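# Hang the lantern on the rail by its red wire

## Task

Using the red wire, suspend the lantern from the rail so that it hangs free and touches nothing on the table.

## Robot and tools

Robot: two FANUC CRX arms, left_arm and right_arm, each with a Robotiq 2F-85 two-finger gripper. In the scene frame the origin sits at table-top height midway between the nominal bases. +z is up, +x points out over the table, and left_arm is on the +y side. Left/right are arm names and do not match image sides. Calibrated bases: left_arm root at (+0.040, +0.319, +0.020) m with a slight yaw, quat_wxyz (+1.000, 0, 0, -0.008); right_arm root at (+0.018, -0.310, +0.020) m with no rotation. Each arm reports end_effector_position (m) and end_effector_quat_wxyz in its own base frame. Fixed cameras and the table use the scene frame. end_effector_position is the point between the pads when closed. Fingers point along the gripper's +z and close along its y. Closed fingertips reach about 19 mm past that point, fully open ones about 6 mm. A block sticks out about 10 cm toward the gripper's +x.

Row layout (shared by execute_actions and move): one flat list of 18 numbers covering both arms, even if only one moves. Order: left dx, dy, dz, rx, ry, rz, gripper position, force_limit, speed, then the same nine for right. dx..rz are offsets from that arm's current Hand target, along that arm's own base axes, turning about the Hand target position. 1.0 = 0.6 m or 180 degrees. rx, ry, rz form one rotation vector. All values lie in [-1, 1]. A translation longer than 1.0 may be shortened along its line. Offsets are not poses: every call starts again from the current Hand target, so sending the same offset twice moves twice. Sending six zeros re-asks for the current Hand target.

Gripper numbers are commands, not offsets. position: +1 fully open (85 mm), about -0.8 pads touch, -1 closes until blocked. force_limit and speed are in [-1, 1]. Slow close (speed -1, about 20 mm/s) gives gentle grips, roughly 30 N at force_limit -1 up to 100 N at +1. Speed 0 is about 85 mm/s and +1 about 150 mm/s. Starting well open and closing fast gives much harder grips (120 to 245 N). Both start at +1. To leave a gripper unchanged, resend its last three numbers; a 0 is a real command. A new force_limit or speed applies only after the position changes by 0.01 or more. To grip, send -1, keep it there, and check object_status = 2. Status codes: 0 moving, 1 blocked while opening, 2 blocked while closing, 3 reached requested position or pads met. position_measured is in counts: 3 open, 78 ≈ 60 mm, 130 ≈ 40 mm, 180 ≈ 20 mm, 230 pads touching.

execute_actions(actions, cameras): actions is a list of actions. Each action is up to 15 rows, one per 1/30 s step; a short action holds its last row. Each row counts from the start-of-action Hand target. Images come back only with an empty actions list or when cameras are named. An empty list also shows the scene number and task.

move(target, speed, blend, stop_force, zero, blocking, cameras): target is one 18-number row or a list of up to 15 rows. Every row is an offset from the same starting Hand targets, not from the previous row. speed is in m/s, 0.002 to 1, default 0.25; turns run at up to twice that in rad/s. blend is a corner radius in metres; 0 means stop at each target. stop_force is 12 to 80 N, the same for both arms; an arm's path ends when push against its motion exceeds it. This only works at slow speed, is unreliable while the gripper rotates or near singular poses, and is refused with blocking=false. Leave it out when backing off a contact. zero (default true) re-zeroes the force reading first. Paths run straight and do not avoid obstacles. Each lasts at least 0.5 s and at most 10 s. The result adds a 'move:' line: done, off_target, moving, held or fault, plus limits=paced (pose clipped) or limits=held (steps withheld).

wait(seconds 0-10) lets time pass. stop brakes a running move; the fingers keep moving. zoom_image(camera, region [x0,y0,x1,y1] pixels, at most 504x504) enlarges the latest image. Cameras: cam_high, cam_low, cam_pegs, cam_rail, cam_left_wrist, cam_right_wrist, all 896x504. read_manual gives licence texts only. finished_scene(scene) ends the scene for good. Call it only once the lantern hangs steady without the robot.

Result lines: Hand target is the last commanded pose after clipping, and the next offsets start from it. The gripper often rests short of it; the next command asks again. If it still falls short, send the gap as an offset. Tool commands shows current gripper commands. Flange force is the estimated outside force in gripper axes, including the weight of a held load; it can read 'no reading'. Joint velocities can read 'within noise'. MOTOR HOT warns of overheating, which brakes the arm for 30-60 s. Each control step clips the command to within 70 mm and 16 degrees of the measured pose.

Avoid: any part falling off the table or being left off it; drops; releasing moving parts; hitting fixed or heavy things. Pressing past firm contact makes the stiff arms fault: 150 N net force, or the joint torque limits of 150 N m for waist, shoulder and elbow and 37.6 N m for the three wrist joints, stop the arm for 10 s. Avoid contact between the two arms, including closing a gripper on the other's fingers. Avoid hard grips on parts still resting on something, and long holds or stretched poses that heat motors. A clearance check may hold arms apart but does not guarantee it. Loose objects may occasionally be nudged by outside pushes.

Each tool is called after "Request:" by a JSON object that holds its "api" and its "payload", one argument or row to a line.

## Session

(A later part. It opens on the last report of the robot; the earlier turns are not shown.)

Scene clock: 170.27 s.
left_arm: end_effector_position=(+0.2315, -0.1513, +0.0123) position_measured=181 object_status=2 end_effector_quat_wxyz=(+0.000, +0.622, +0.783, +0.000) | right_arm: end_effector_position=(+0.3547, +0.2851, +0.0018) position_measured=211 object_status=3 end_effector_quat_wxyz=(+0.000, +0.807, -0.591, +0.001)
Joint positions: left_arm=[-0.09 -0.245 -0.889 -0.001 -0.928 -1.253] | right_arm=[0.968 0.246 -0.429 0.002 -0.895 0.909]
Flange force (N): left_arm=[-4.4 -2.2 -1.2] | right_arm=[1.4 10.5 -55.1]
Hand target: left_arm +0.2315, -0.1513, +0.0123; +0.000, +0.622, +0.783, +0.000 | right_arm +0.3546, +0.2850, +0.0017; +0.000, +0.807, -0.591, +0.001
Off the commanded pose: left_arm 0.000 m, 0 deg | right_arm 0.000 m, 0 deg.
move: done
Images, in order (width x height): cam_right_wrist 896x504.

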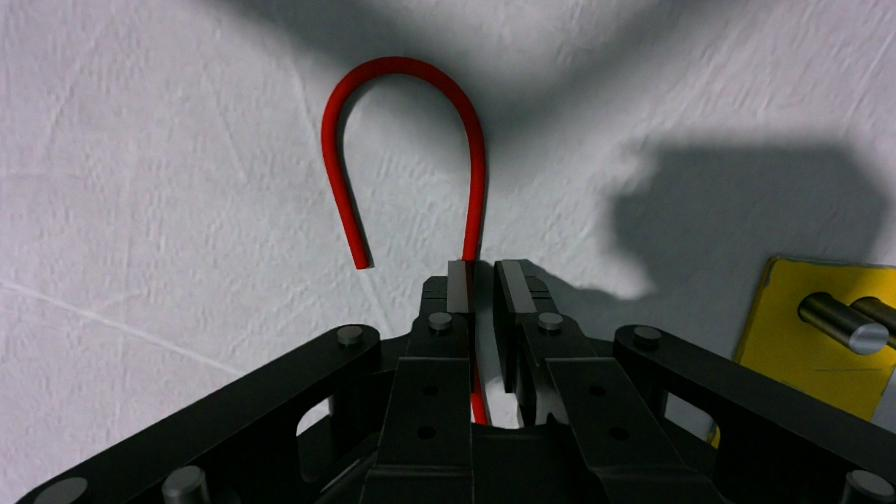

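Request:
{"api": "move", "payload": {
  "target": [
    [0,0,0,0,0,0,-1,-0.6,-1,0,0,0.0045,0,0,0,-0.65,0.2,-1],
    [0,0,0,0,0,0,-1,-0.6,-1,0,0,0.0045,0,0,0,-1,0.2,-1],
    [0,0,0,0,0,0,-1,-0.6,-1,0,0,0.03,0,0,0,-1,0.2,-1],
    [0,0,0,0,0,0,-1,-0.6,-1,0.03,-0.15,0.03,0,0,0,-1,0.2,-1],
    [0,0,0,0,0,0,-1,-0.6,-1,0.03,-0.15,0.006,0,0,0,-1,0.2,-1]
  ],
  "speed": [0.02,0.03,0.06,0.12,0.03],
  "cameras": ["cam_right_wrist","cam_pegs"]
}}

Request:
{"api": "zoom_image", "payload": {
  "camera": "cam_pegs",
  "region": [310, 210, 680, 410]
}}

Scene clock: 175.20 s.
left_arm: end_effector_position=(+0.2315, -0.1513, +0.0123) position_measured=181 object_status=2 end_effector_quat_wxyz=(+0.000, +0.622, +0.783, +0.000) | right_arm: end_effector_position=(+0.3726, +0.1950, +0.0053) position_measured=231 object_status=3 end_effector_quat_wxyz=(+0.000, +0.807, -0.591, +0.001)
Joint positions: left_arm=[-0.09 -0.245 -0.889 -0.001 -0.928 -1.253] | right_arm=[0.797 0.163 -0.522 0.001 -0.885 1.08]
Flange force (N): left_arm=[-3.9 -2.5 -1.5] | right_arm=[-1.4 1.2 3.7]
Hand target: left_arm +0.2315, -0.1513, +0.0123; +0.000, +0.622, +0.783, +0.000 | right_arm +0.3726, +0.1950, +0.0053; +0.000, +0.807, -0.591, +0.001
Off the commanded pose: left_arm 0.000 m, 0 deg | right_arm 0.000 m, 0 deg.
move: done
Images, in order (width x height): cam_pegs 896x504, cam_right_wrist 896x504.

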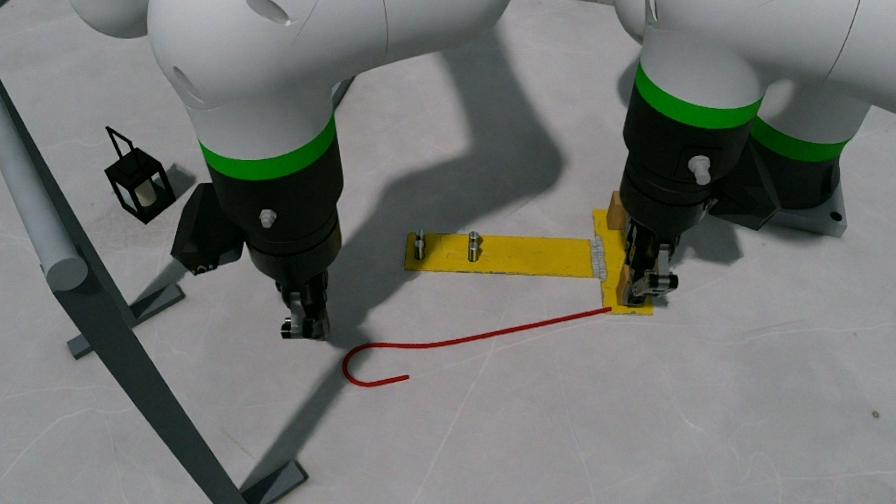

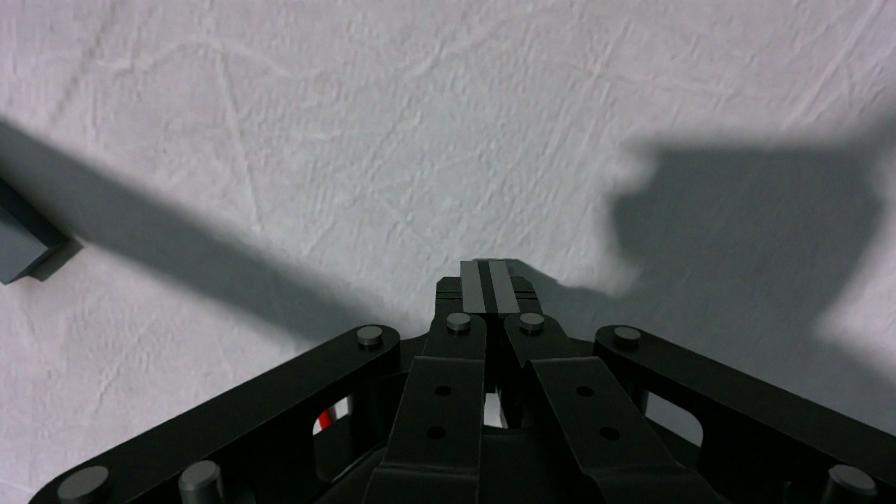

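Scaled by 1.362.

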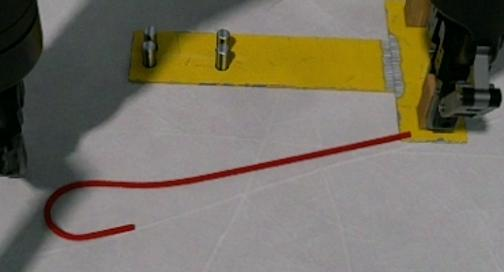

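Request:
{"api": "move", "payload": {
  "target": [
    [0,0,0,0,0,0,-1,-0.6,-1,0,0,0.05,0,0,0,-0.65,0.2,-1],
    [0,0,0,0,0,0,-1,-0.6,-1,-0.03,0.15,0.05,0,0,0,-0.65,0.2,-1],
    [0,0,0,0,0,0,-1,-0.6,-1,-0.03,0.15,-0.0045,0,0,0,-0.65,0.2,-1],
    [0,0,0,0,0,0,-1,-0.6,-1,-0.03,0.15,-0.0045,0,0,0,-1,0.2,-1],
    [0,0,0,0,0,0,-1,-0.6,-1,-0.03,0.15,0.03,0,0,0,-1,0.2,-1]
  ],
  "speed": [0.08,0.12,0.03,0.03,0.05],
  "cameras": ["cam_right_wrist","cam_pegs"]
}}

Request:
{"api": "zoom_image", "payload": {
  "camera": "cam_pegs",
  "region": [310, 210, 680, 410]
}}

Scene clock: 180.53 s.
left_arm: end_effector_position=(+0.2315, -0.1513, +0.0123) position_measured=181 object_status=2 end_effector_quat_wxyz=(+0.000, +0.622, +0.783, +0.000) | right_arm: end_effector_position=(+0.3546, +0.2850, +0.0233) position_measured=231 object_status=3 end_effector_quat_wxyz=(+0.000, +0.807, -0.591, +0.001)
Joint positions: left_arm=[-0.09 -0.245 -0.889 -0.001 -0.928 -1.253] | right_arm=[0.968 0.211 -0.41 0.002 -0.949 0.909]
Flange force (N): left_arm=[-4.2 -2.5 -1.8] | right_arm=[-1.3 1.0 4.0]
Hand target: left_arm +0.2315, -0.1513, +0.0123; +0.000, +0.622, +0.783, +0.000 | right_arm +0.3546, +0.2850, +0.0233; +0.000, +0.807, -0.591, +0.001
Off the commanded pose: left_arm 0.000 m, 0 deg | right_arm 0.000 m, 0 deg.
move: done
Images, in order (width x height): cam_pegs 896x504, cam_right_wrist 896x504.

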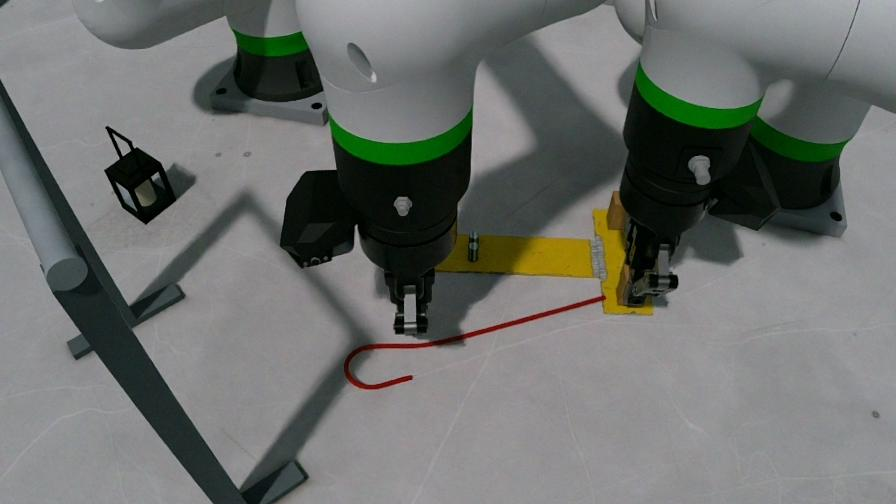

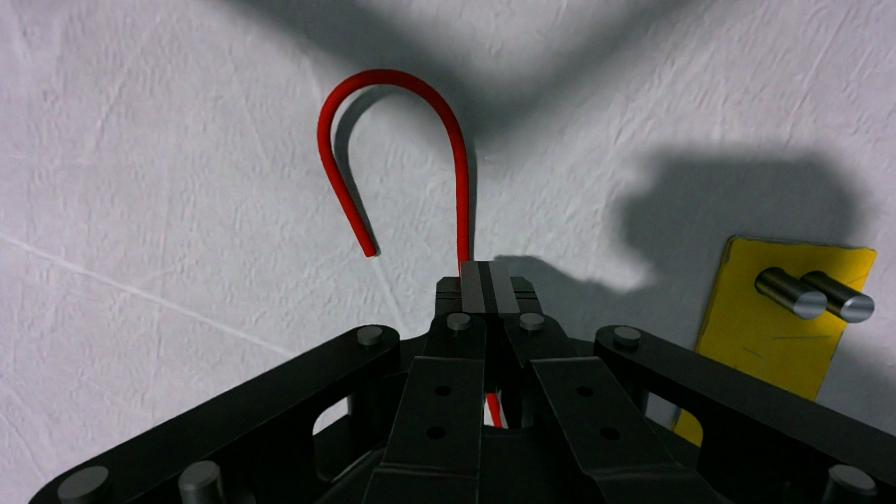

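Scaled by 1.362.

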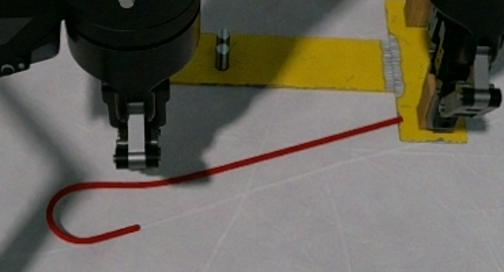

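Request:
{"api": "move", "payload": {
  "target": [
    [0,0,0,0,0,0,-1,-0.6,-1,0.0055,0.0017,0,0,0,0.045,-0.62,0.2,-1]
  ],
  "speed": 0.1
}}

Request:
{"api": "move", "payload": {
  "target": [
    [0,0,0,0,0,0,-1,-0.6,-1,0,0,-0.03,0,0,0,-0.62,0.2,-1],
    [0,0,0,0,0,0,-1,-0.6,-1,0,0,-0.0385,0,0,0,-0.62,0.2,-1]
  ],
  "speed": [0.04,0.01],
  "stop_force": 12,
  "cameras": ["cam_right_wrist","cam_pegs"]
}}

Scene clock: 183.00 s.
left_arm: end_effector_position=(+0.2315, -0.1513, +0.0123) position_measured=181 object_status=2 end_effector_quat_wxyz=(+0.000, +0.622, +0.783, +0.000) | right_arm: end_effector_position=(+0.3580, +0.2860, +0.0233) position_measured=208 object_status=3 end_effector_quat_wxyz=(+0.000, +0.847, -0.532, +0.001)
Joint positions: left_arm=[-0.09 -0.245 -0.889 -0.001 -0.928 -1.253] | right_arm=[0.963 0.219 -0.401 0.002 -0.951 1.056]
Flange force (N): left_arm=[-4.3 -2.1 -1.6] | right_arm=[-1.3 1.4 3.7]
Hand target: left_arm +0.2315, -0.1513, +0.0123; +0.000, +0.622, +0.783, +0.000 | right_arm +0.3579, +0.2861, +0.0233; +0.000, +0.847, -0.532, +0.001
Off the commanded pose: left_arm 0.000 m, 0 deg | right_arm 0.000 m, 0 deg.
move: done

Scene clock: 184.57 s.
left_arm: end_effector_position=(+0.2315, -0.1513, +0.0123) position_measured=181 object_status=2 end_effector_quat_wxyz=(+0.000, +0.622, +0.783, +0.000) | right_arm: end_effector_position=(+0.3579, +0.2861, +0.0002) position_measured=208 object_status=3 end_effector_quat_wxyz=(+0.000, +0.847, -0.532, +0.001)
Joint positions: left_arm=[-0.09 -0.245 -0.889 -0.001 -0.928 -1.253] | right_arm=[0.963 0.256 -0.421 0.001 -0.894 1.056]
Flange force (N): left_arm=[-4.2 -2.3 -1.4] | right_arm=[-1.1 0.8 3.7]
Hand target: left_arm +0.2315, -0.1513, +0.0123; +0.000, +0.622, +0.783, +0.000 | right_arm +0.3579, +0.2861, +0.0002; +0.000, +0.847, -0.532, +0.001
Off the commanded pose: left_arm 0.000 m, 0 deg | right_arm 0.000 m, 0 deg.
move: done
Images, in order (width x height): cam_pegs 896x504, cam_right_wrist 896x504.

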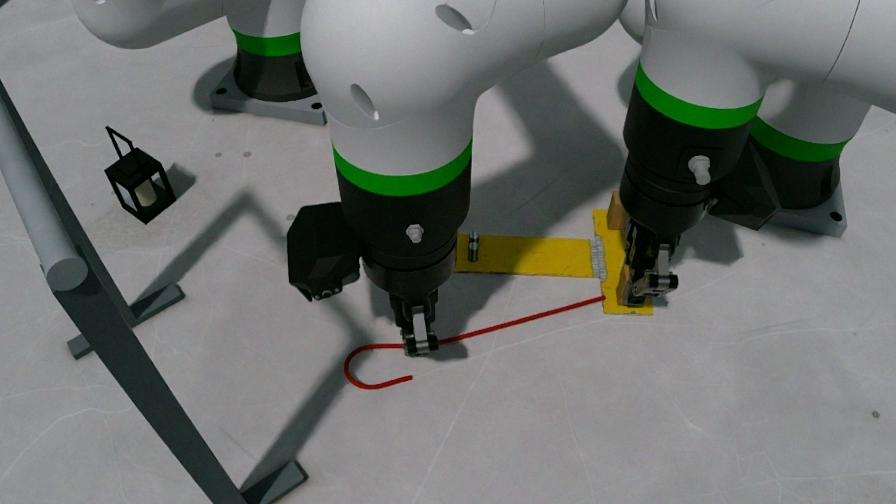

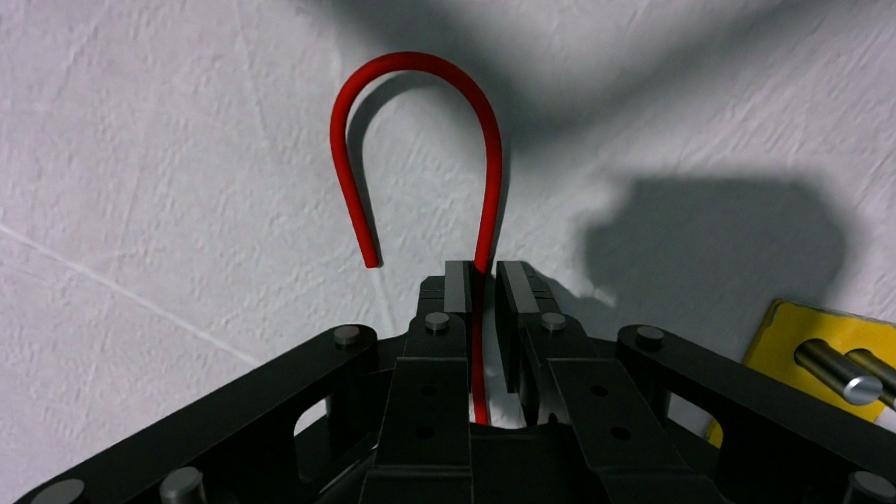

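Request:
{"api": "move", "payload": {
  "target": [
    [0,0,0,0,0,0,-1,-0.6,-1,0,0,0.0,0,0,0,-1,0.2,-1],
    [0,0,0,0,0,0,-1,-0.6,-1,0.015,-0.07,0.06,0,0,0,-1,0.2,-1],
    [0,0,0,0,0,0,-1,-0.6,-1,0.025,-0.09,0.12,0,0,-0.25,-1,0.2,-1],
    [0,0,0,0,0,0,-1,-0.6,-1,0.025,-0.08,0.12,0,0,-0.6,-1,0.2,-1],
    [0,0,0,0,0,0,-1,-0.6,-1,0.02,-0.077,0.12,0,0,-0.98,-1,0.2,-1]
  ],
  "speed": [0.05,0.08,0.3,0.4,0.4],
  "blend": [0,0.01,0.01,0.01,0],
  "cameras": ["cam_right_wrist","cam_pegs"]
}}

Scene clock: 192.70 s.
left_arm: end_effector_position=(+0.2315, -0.1513, +0.0123) position_measured=181 object_status=2 end_effector_quat_wxyz=(+0.000, +0.622, +0.783, +0.000) | right_arm: end_effector_position=(+0.3699, +0.2399, +0.0722) position_measured=226 object_status=2 end_effector_quat_wxyz=(-0.001, +0.505, +0.863, +0.000)
Joint positions: left_arm=[-0.09 -0.245 -0.889 -0.001 -0.928 -1.253] | right_arm=[0.874 0.11 -0.394 -0.001 -1.067 -1.933]
Flange force (N): left_arm=[-4.2 -2.5 -1.4] | right_arm=[2.3 -0.9 3.9]
Hand target: left_arm +0.2315, -0.1513, +0.0123; +0.000, +0.622, +0.783, +0.000 | right_arm +0.3699, +0.2399, +0.0722; -0.001, +0.505, +0.863, +0.000
Off the commanded pose: left_arm 0.000 m, 0 deg | right_arm 0.000 m, 0 deg.
move: done
Images, in order (width x height): cam_pegs 896x504, cam_right_wrist 896x504.

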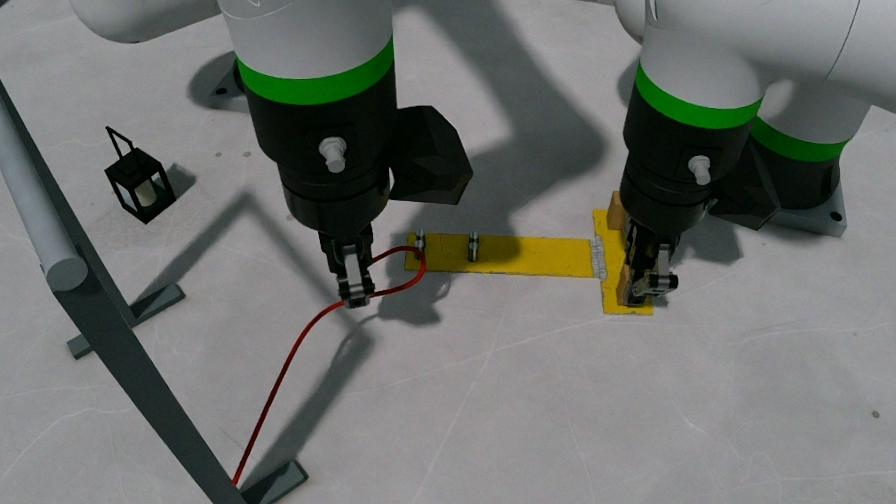

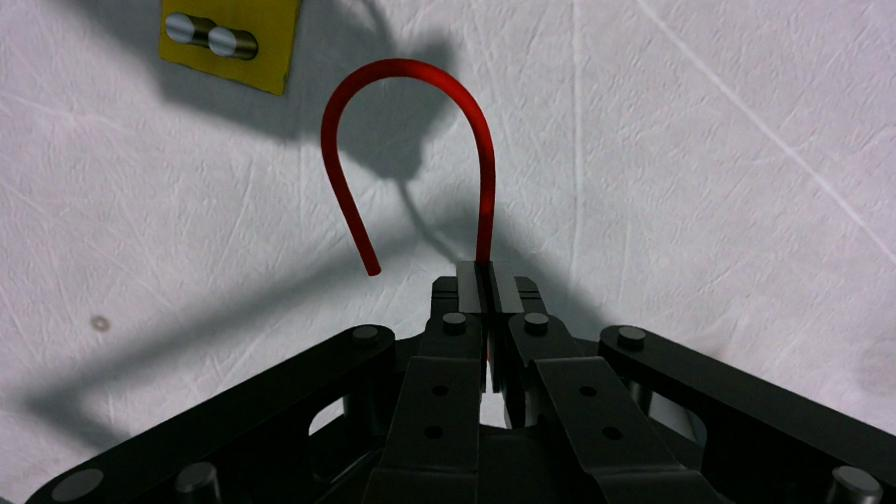

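Request:
{"api": "execute_actions", "payload": {
  "actions": []
}}

Request:
{"api": "zoom_image", "payload": {
  "camera": "cam_pegs",
  "region": [180, 210, 480, 504]
}}

Request:
{"api": "zoom_image", "payload": {
  "camera": "cam_rail",
  "region": [300, 230, 650, 450]
}}

Request:
{"api": "zoom_image", "payload": {
  "camera": "cam_high",
  "region": [390, 70, 640, 270]
}}

Scene clock: 194.27 s.
left_arm: end_effector_position=(+0.2315, -0.1513, +0.0123) position_measured=181 object_status=2 end_effector_quat_wxyz=(+0.000, +0.622, +0.783, +0.000) | right_arm: end_effector_position=(+0.3699, +0.2399, +0.0722) position_measured=226 object_status=2 end_effector_quat_wxyz=(-0.001, +0.505, +0.863, +0.000)
Joint positions: left_arm=[-0.09 -0.245 -0.889 -0.001 -0.928 -1.253] | right_arm=[0.874 0.11 -0.394 -0.001 -1.067 -1.933]
Joint velocities: within noise
Flange force (N): left_arm=[-4.9 -2.2 -1.7] | right_arm=[2.0 -0.2 3.8]
Hand target: left_arm +0.2315, -0.1513, +0.0123; +0.000, +0.622, +0.783, +0.000 | right_arm +0.3699, +0.2399, +0.0722; -0.001, +0.505, +0.863, +0.000
Tool commands: left_gripper/position=-1.0 left_gripper/force_limit=-0.6 left_gripper/speed=-1.0 right_gripper/position=-1.0 right_gripper/force_limit=+0.2 right_gripper/speed=-1.0
Off the commanded pose: left_arm 0.000 m, 0 deg | right_arm 0.000 m, 0 deg.

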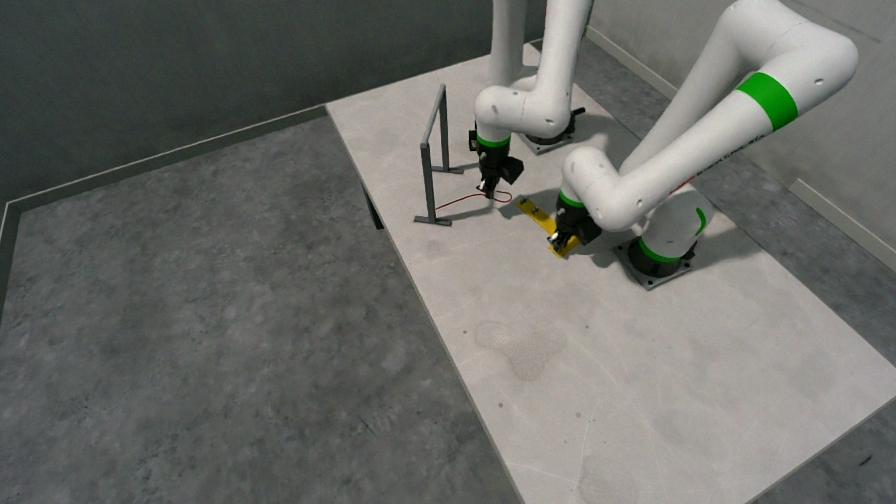

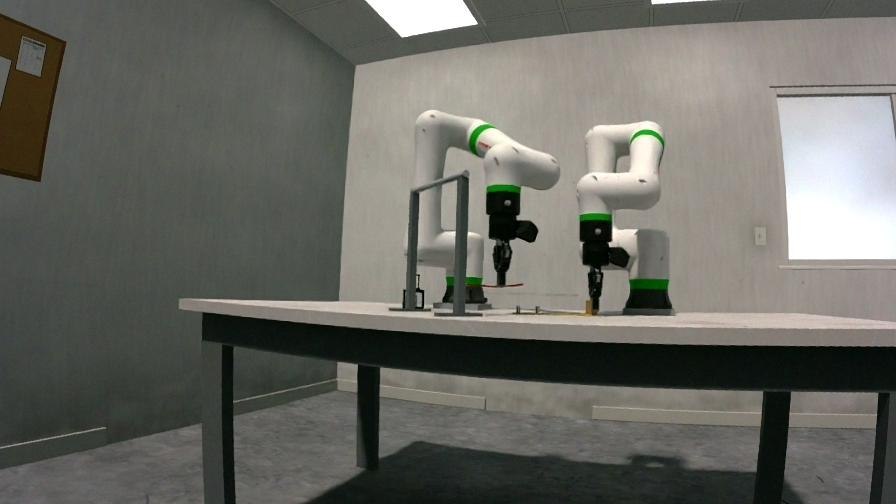

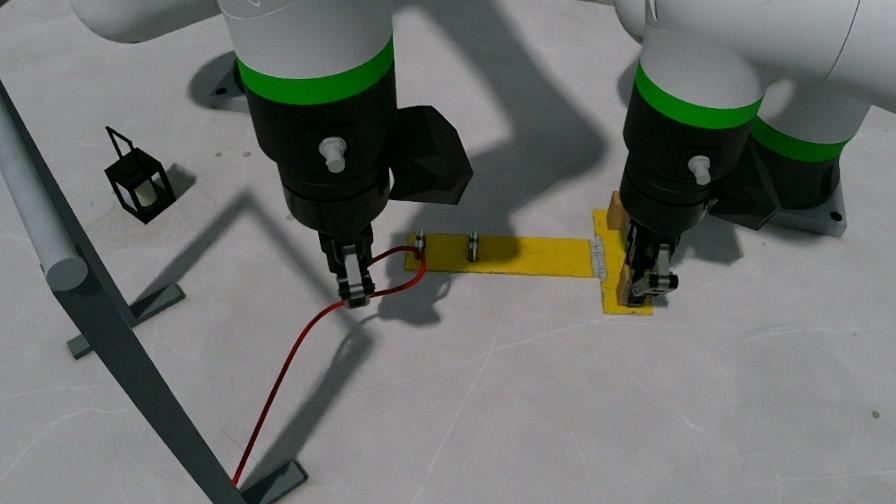

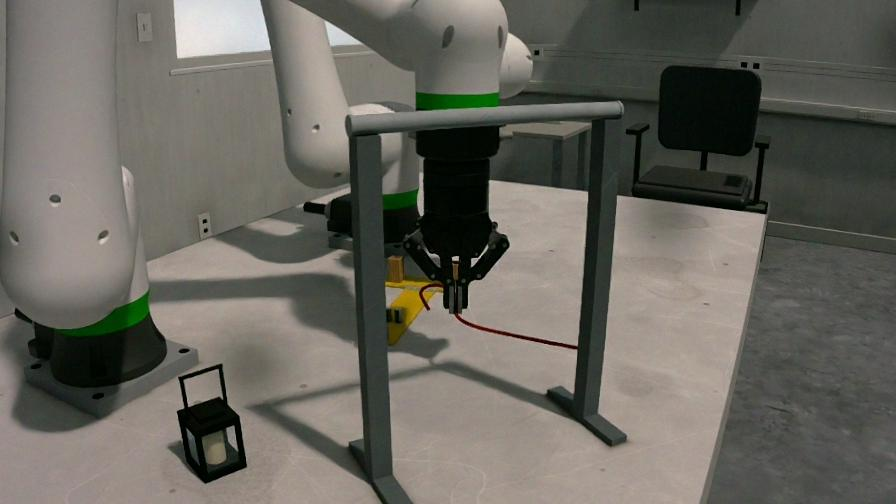

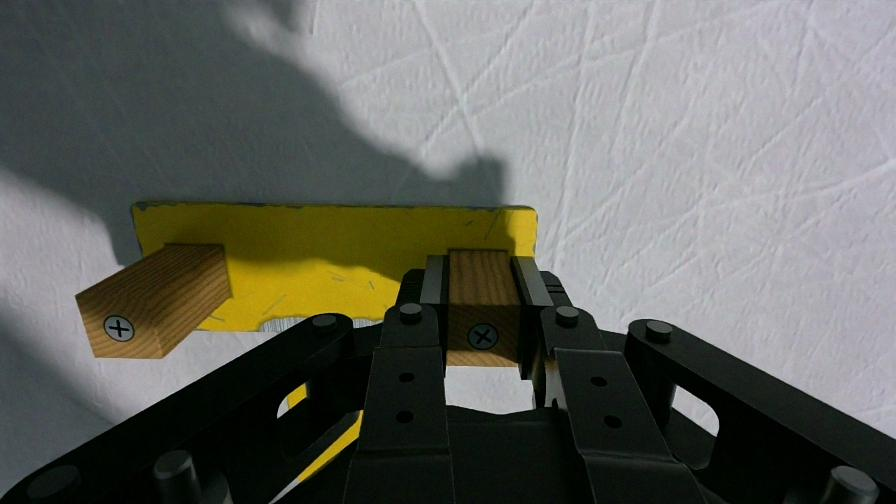

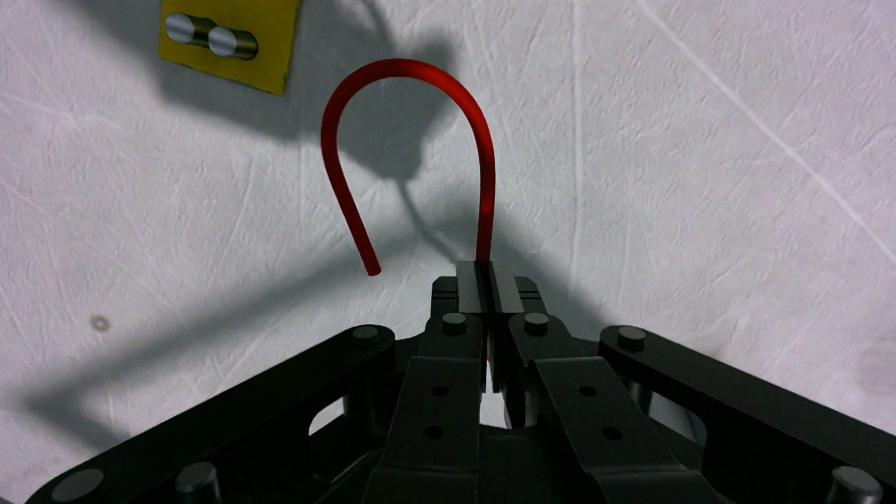

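Scaled by 1.680.

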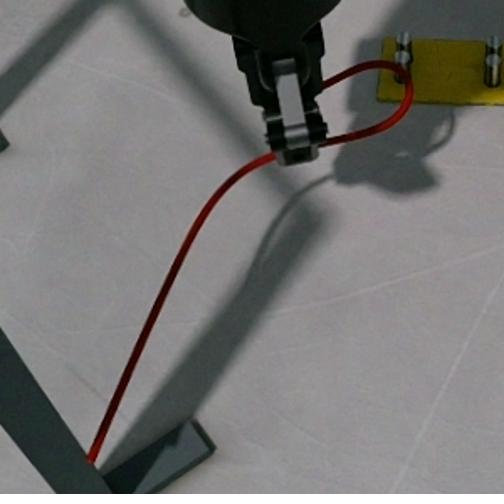

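Scaled by 1.440.

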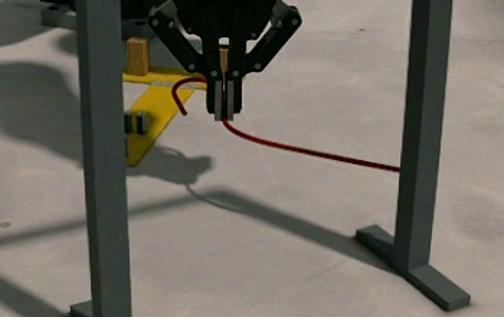

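Scaled by 2.016.

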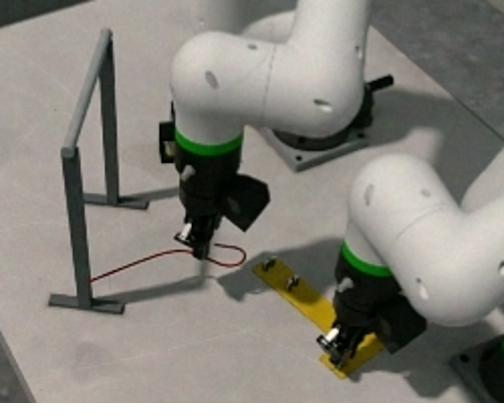

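Request:
{"api": "move", "payload": {
  "target": [
    [0,0,0,0,0,0,-1,-0.6,-1,0,0,0,0,0,0.22,-1,0.2,-1],
    [0,0,0,0,0,0,-1,-0.6,-1,-0.017,-0.067,-0.04,0,0,0.22,-1,0.2,-1],
    [0,0,0,0,0,0,-1,-0.6,-1,-0.017,-0.067,-0.117,0,0,0.22,-1,0.2,-1]
  ],
  "speed": [0.3,0.1,0.04],
  "cameras": ["cam_right_wrist","cam_pegs","cam_low"]
}}

Request:
{"api": "zoom_image", "payload": {
  "camera": "cam_pegs",
  "region": [180, 210, 580, 504]
}}

Scene clock: 205.47 s.
left_arm: end_effector_position=(+0.2315, -0.1513, +0.0123) position_measured=181 object_status=2 end_effector_quat_wxyz=(+0.000, +0.622, +0.783, +0.000) | right_arm: end_effector_position=(+0.3597, +0.1997, +0.0020) position_measured=226 object_status=2 end_effector_quat_wxyz=(+0.000, +0.183, +0.983, +0.000)
Joint positions: left_arm=[-0.09 -0.245 -0.889 -0.001 -0.928 -1.253] | right_arm=[0.828 0.149 -0.547 0 -0.875 -1.196]
Flange force (N): left_arm=[-4.2 -2.5 -1.7] | right_arm=[2.0 0.2 4.1]
Hand target: left_arm +0.2315, -0.1513, +0.0123; +0.000, +0.622, +0.783, +0.000 | right_arm +0.3597, +0.1997, +0.0020; +0.000, +0.183, +0.983, +0.000
Off the commanded pose: left_arm 0.000 m, 0 deg | right_arm 0.000 m, 0 deg.
move: done
Images, in order (width x height): cam_low 896x504, cam_pegs 896x504, cam_right_wrist 896x504.

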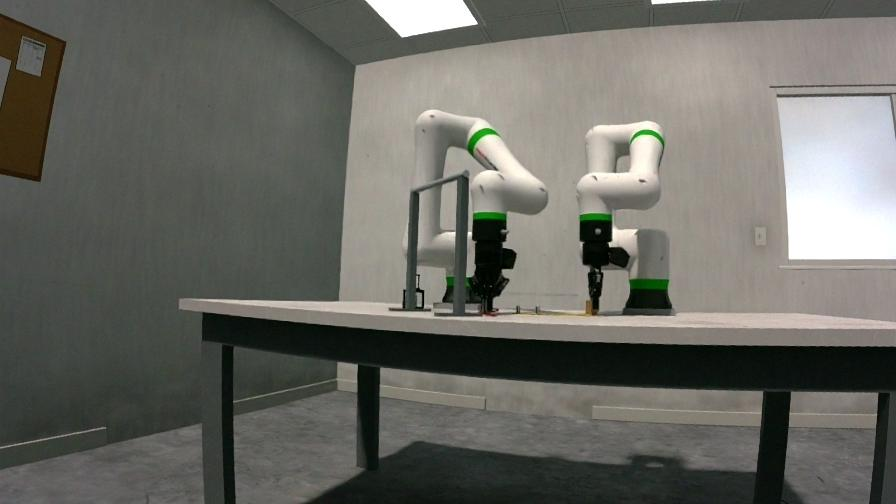

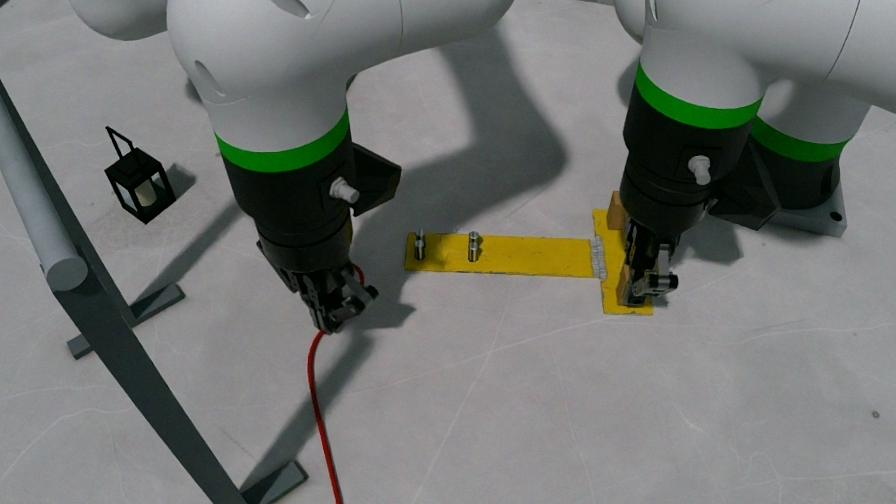

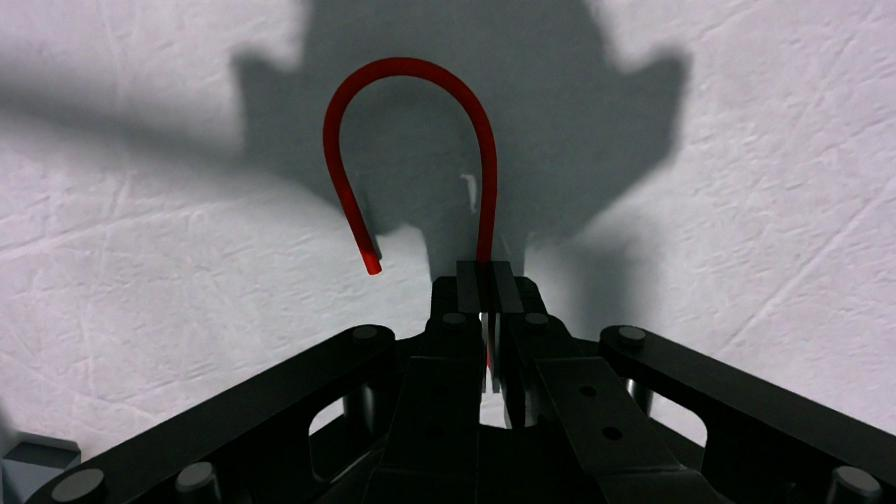

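Scaled by 1.260.

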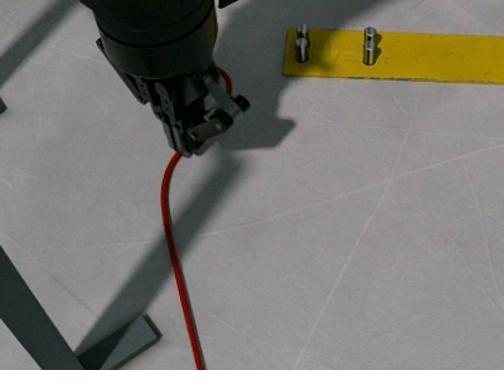

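Request:
{"api": "move", "payload": {
  "target": [
    [0,0,0,0,0,0,-1,-0.6,-1,0,0,0,0,0,0,-0.5,0.2,-1],
    [0,0,0,0,0,0,-1,-0.6,-1,0.0,0,0.1,0,0,0,-0.5,0.2,-1],
    [0,0,0,0,0,0,-1,-0.6,-1,0.09,-0.017,0.22,0,0,0,-0.5,0.2,-1]
  ],
  "speed": [0.1,0.15,0.25],
  "cameras": ["cam_right_wrist","cam_pegs"]
}}

Request:
{"api": "zoom_image", "payload": {
  "camera": "cam_pegs",
  "region": [180, 210, 580, 504]
}}

Scene clock: 208.57 s.
left_arm: end_effector_position=(+0.2315, -0.1513, +0.0123) position_measured=181 object_status=2 end_effector_quat_wxyz=(+0.000, +0.622, +0.783, +0.000) | right_arm: end_effector_position=(+0.4137, +0.1895, +0.1340) position_measured=192 object_status=3 end_effector_quat_wxyz=(+0.000, +0.183, +0.983, +0.000)
Joint positions: left_arm=[-0.09 -0.245 -0.889 -0.001 -0.928 -1.253] | right_arm=[0.719 0.079 -0.27 0 -1.222 -1.087]
Flange force (N): left_arm=[-4.7 -2.3 -1.3] | right_arm=[2.0 0.6 3.6]
Hand target: left_arm +0.2315, -0.1513, +0.0123; +0.000, +0.622, +0.783, +0.000 | right_arm +0.4137, +0.1895, +0.1340; +0.000, +0.183, +0.983, +0.000
Off the commanded pose: left_arm 0.000 m, 0 deg | right_arm 0.000 m, 0 deg.
move: done
Images, in order (width x height): cam_pegs 896x504, cam_right_wrist 896x504.

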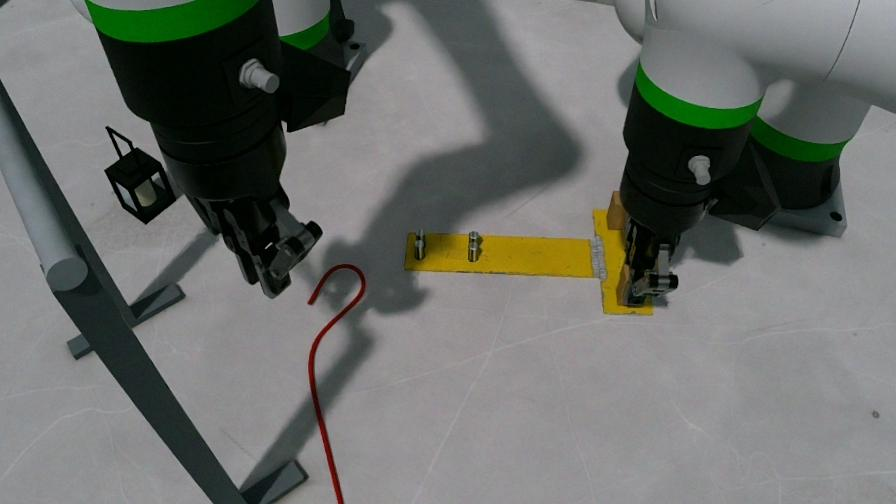

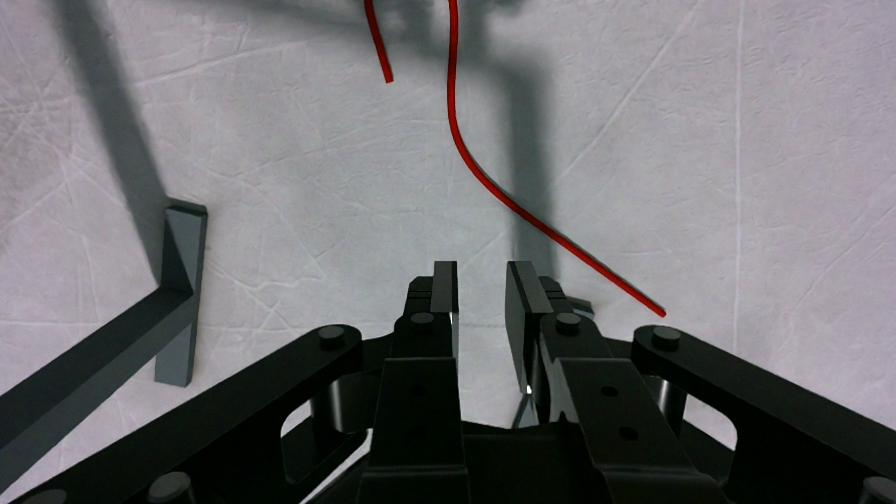

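Scaled by 1.260.

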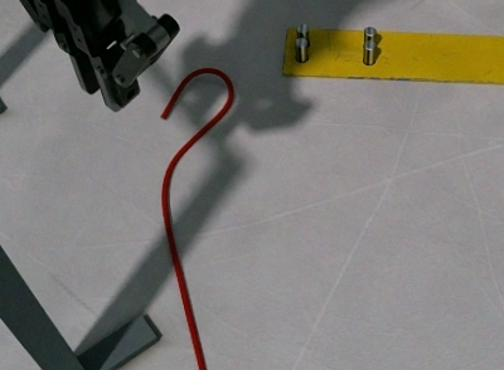

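Request:
{"api": "move", "payload": {
  "target": [
    [0,0,0,0,0,0,-1,-0.6,-1,-0.0448,0.016,-0.1,0,0,0.15,0.1,0.2,-1],
    [0,0,0,0,0,0,-1,-0.6,-1,-0.0448,0.016,-0.221,0,0,0.15,0.1,0.2,-1]
  ],
  "speed": [0.15,0.06],
  "cameras": ["cam_right_wrist"]
}}

Scene clock: 216.03 s.
left_arm: end_effector_position=(+0.2315, -0.1513, +0.0123) position_measured=181 object_status=2 end_effector_quat_wxyz=(+0.000, +0.622, +0.783, +0.000) | right_arm: end_effector_position=(+0.3868, +0.1991, +0.0014) position_measured=117 object_status=3 end_effector_quat_wxyz=(+0.000, -0.051, +0.999, +0.000)
Joint positions: left_arm=[-0.09 -0.245 -0.889 -0.001 -0.928 -1.253] | right_arm=[0.779 0.204 -0.483 0 -0.885 -0.676]
Flange force (N): left_arm=[-4.1 -1.9 -1.5] | right_arm=[1.2 1.0 3.8]
Hand target: left_arm +0.2315, -0.1513, +0.0123; +0.000, +0.622, +0.783, +0.000 | right_arm +0.3868, +0.1991, +0.0014; +0.000, -0.051, +0.999, -0.001
Off the commanded pose: left_arm 0.000 m, 0 deg | right_arm 0.000 m, 0 deg.
move: done
Images, in order (width x height): cam_right_wrist 896x504.

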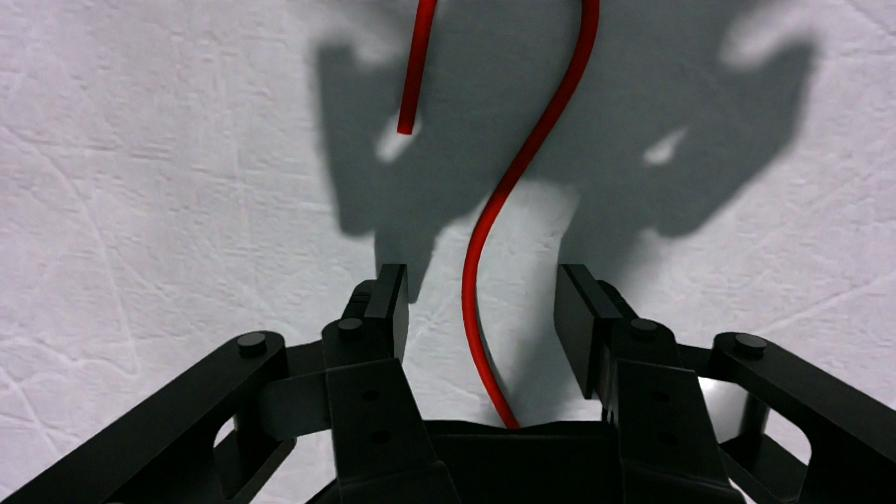

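Request:
{"api": "move", "payload": {
  "target": [
    [0,0,0,0,0,0,-1,-0.6,-1,0,0,0,0,0,0,-1,0.5,-0.8],
    [0,0,0,0,0,0,-1,-0.6,-1,0,0,0,0,0,0,0,0.2,-1],
    [0,0,0,0,0,0,-1,-0.6,-1,0,0,0.1,0,0,0,0,0.2,-1]
  ],
  "speed": 0.1,
  "cameras": ["cam_right_wrist"]
}}

Scene clock: 221.67 s.
left_arm: end_effector_position=(+0.2315, -0.1513, +0.0123) position_measured=181 object_status=2 end_effector_quat_wxyz=(+0.000, +0.622, +0.783, +0.000) | right_arm: end_effector_position=(+0.3868, +0.1990, +0.0614) position_measured=128 object_status=3 end_effector_quat_wxyz=(+0.000, -0.051, +0.999, -0.001)
Joint positions: left_arm=[-0.09 -0.245 -0.889 -0.001 -0.928 -1.253] | right_arm=[0.779 0.111 -0.423 0 -1.038 -0.676]
Flange force (N): left_arm=[-4.2 -2.3 -1.5] | right_arm=[2.0 0.7 3.6]
Hand target: left_arm +0.2315, -0.1513, +0.0123; +0.000, +0.622, +0.783, +0.000 | right_arm +0.3868, +0.1991, +0.0614; +0.000, -0.051, +0.999, -0.001
Off the commanded pose: left_arm 0.000 m, 0 deg | right_arm 0.000 m, 0 deg.
move: done
Images, in order (width x height): cam_right_wrist 896x504.

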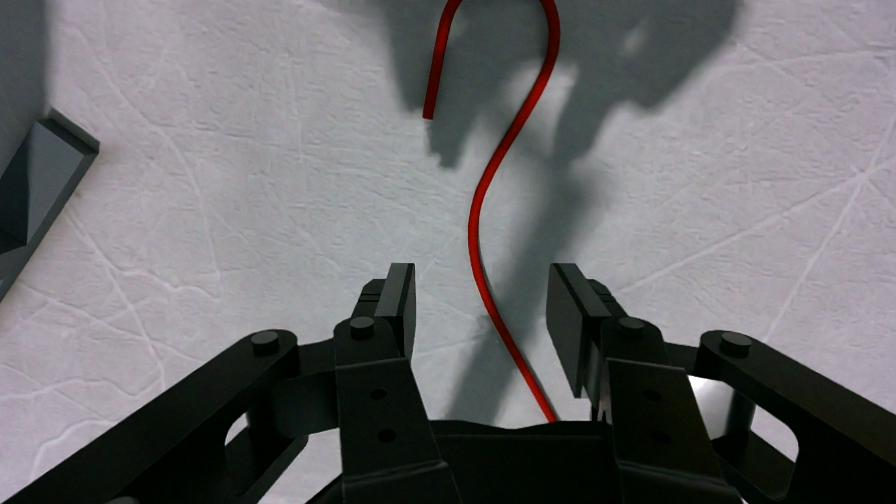

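Request:
{"api": "move", "payload": {
  "target": [
    [0,0,0,0,0,0,-1,-0.6,-1,0,0,-0.1015,0,0,0,0,0.2,-1],
    [0,0,0,0,0,0,-1,-0.6,-1,0,0,-0.1015,0,0,0,-1,0.5,-0.8]
  ],
  "speed": 0.1,
  "cameras": ["cam_right_wrist","cam_pegs"]
}}

Scene clock: 224.77 s.
left_arm: end_effector_position=(+0.2315, -0.1513, +0.0123) position_measured=181 object_status=2 end_effector_quat_wxyz=(+0.000, +0.622, +0.783, +0.000) | right_arm: end_effector_position=(+0.3868, +0.1991, +0.0005) position_measured=227 object_status=0 end_effector_quat_wxyz=(+0.000, -0.051, +0.999, -0.001)
Joint positions: left_arm=[-0.09 -0.245 -0.889 -0.001 -0.928 -1.253] | right_arm=[0.779 0.206 -0.484 0 -0.883 -0.676]
Flange force (N): left_arm=[-4.6 -2.2 -1.5] | right_arm=[1.7 1.4 3.7]
Hand target: left_arm +0.2315, -0.1513, +0.0123; +0.000, +0.622, +0.783, +0.000 | right_arm +0.3868, +0.1991, +0.0005; +0.000, -0.051, +0.999, -0.001
Off the commanded pose: left_arm 0.000 m, 0 deg | right_arm 0.000 m, 0 deg.
move: done
Images, in order (width x height): cam_pegs 896x504, cam_right_wrist 896x504.

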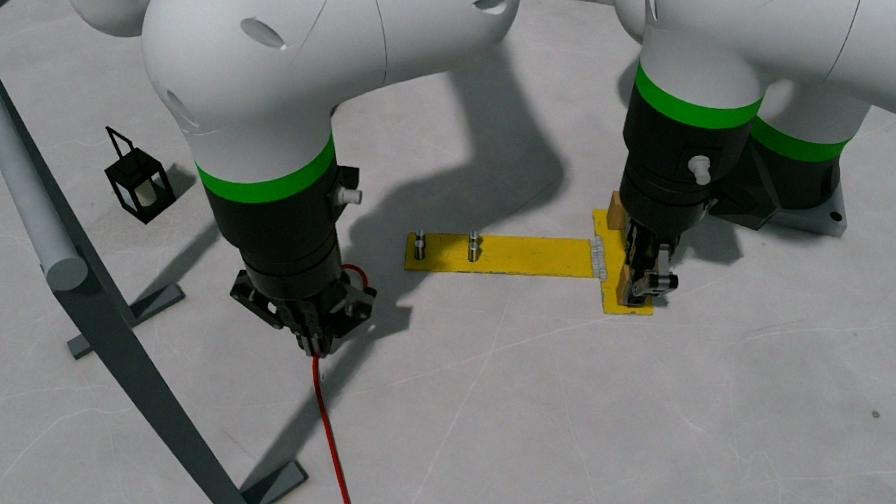

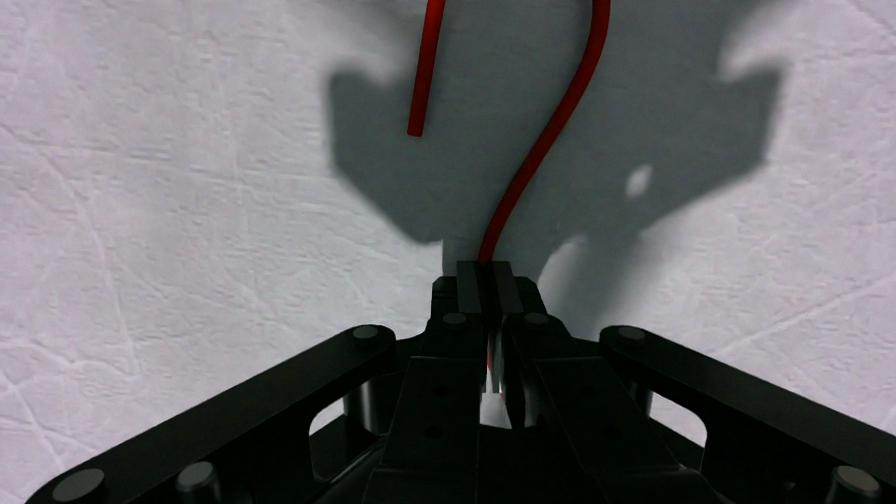

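Request:
{"api": "move", "payload": {
  "target": [
    [0,0,0,0,0,0,-1,-0.6,-1,0,0,0,0,0,0,-0.3,0.2,-1],
    [0,0,0,0,0,0,-1,-0.6,-1,0,0,0.08,0,0,0,-0.3,0.2,-1],
    [0,0,0,0,0,0,-1,-0.6,-1,0.06,0.06,0.2,0,0,0.14,-0.3,0.2,-1]
  ],
  "speed": [0.1,0.15,0.25],
  "cameras": ["cam_right_wrist"]
}}

Scene clock: 233.97 s.
left_arm: end_effector_position=(+0.2315, -0.1513, +0.0123) position_measured=181 object_status=2 end_effector_quat_wxyz=(+0.000, +0.622, +0.783, +0.000) | right_arm: end_effector_position=(+0.4228, +0.2351, +0.1205) position_measured=167 object_status=3 end_effector_quat_wxyz=(+0.000, -0.268, +0.963, -0.001)
Joint positions: left_arm=[-0.09 -0.245 -0.889 -0.001 -0.928 -1.253] | right_arm=[0.78 0.161 -0.212 0.001 -1.198 -0.238]
Flange force (N): left_arm=[-4.7 -2.1 -1.2] | right_arm=[0.6 1.2 4.0]
Hand target: left_arm +0.2315, -0.1513, +0.0123; +0.000, +0.622, +0.783, +0.000 | right_arm +0.4228, +0.2351, +0.1205; +0.000, -0.268, +0.963, -0.001
Off the commanded pose: left_arm 0.000 m, 0 deg | right_arm 0.000 m, 0 deg.
move: done
Images, in order (width x height): cam_right_wrist 896x504.

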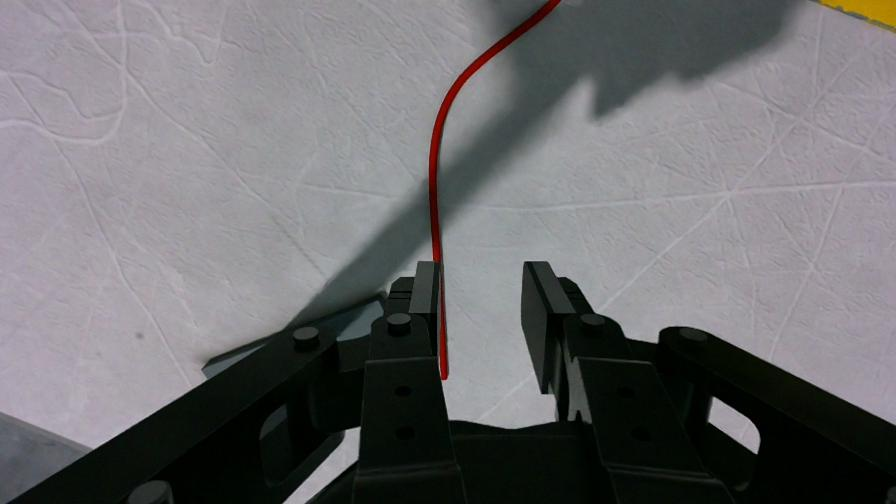

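Request:
{"api": "move", "payload": {
  "target": [
    [0,0,0,0,0,0,-1,-0.6,-1,0.0345,-0.0112,-0.1,0,0,0.0139,-0.6,0.2,-1],
    [0,0,0,0,0,0,-1,-0.6,-1,0.0345,-0.0112,-0.17,0,0,0.0139,-0.6,0.2,-1],
    [0,0,0,0,0,0,-1,-0.6,-1,0.0345,-0.0112,-0.2,0,0,0.0139,-0.6,0.2,-1]
  ],
  "speed": [0.15,0.08,0.03],
  "cameras": ["cam_right_wrist"]
}}

Scene clock: 238.07 s.
left_arm: end_effector_position=(+0.2315, -0.1513, +0.0123) position_measured=181 object_status=2 end_effector_quat_wxyz=(+0.000, +0.622, +0.783, +0.000) | right_arm: end_effector_position=(+0.4435, +0.2283, +0.0005) position_measured=205 object_status=3 end_effector_quat_wxyz=(+0.000, -0.289, +0.957, -0.001)
Joint positions: left_arm=[-0.09 -0.245 -0.889 -0.001 -0.928 -1.253] | right_arm=[0.74 0.343 -0.301 0.001 -0.927 -0.154]
Flange force (N): left_arm=[-3.8 -2.4 -1.6] | right_arm=[-0.3 1.2 4.0]
Hand target: left_arm +0.2315, -0.1513, +0.0123; +0.000, +0.622, +0.783, +0.000 | right_arm +0.4435, +0.2283, +0.0005; +0.000, -0.289, +0.957, -0.001
Off the commanded pose: left_arm 0.000 m, 0 deg | right_arm 0.000 m, 0 deg.
move: done
Images, in order (width x height): cam_right_wrist 896x504.

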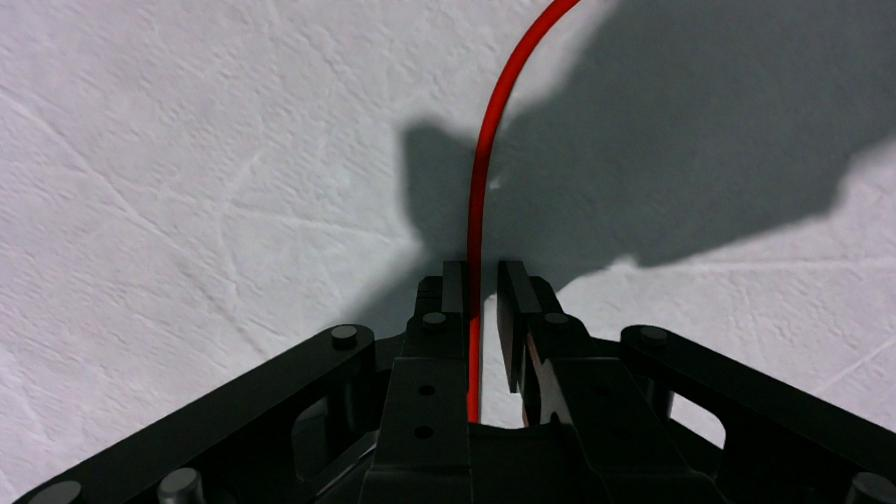

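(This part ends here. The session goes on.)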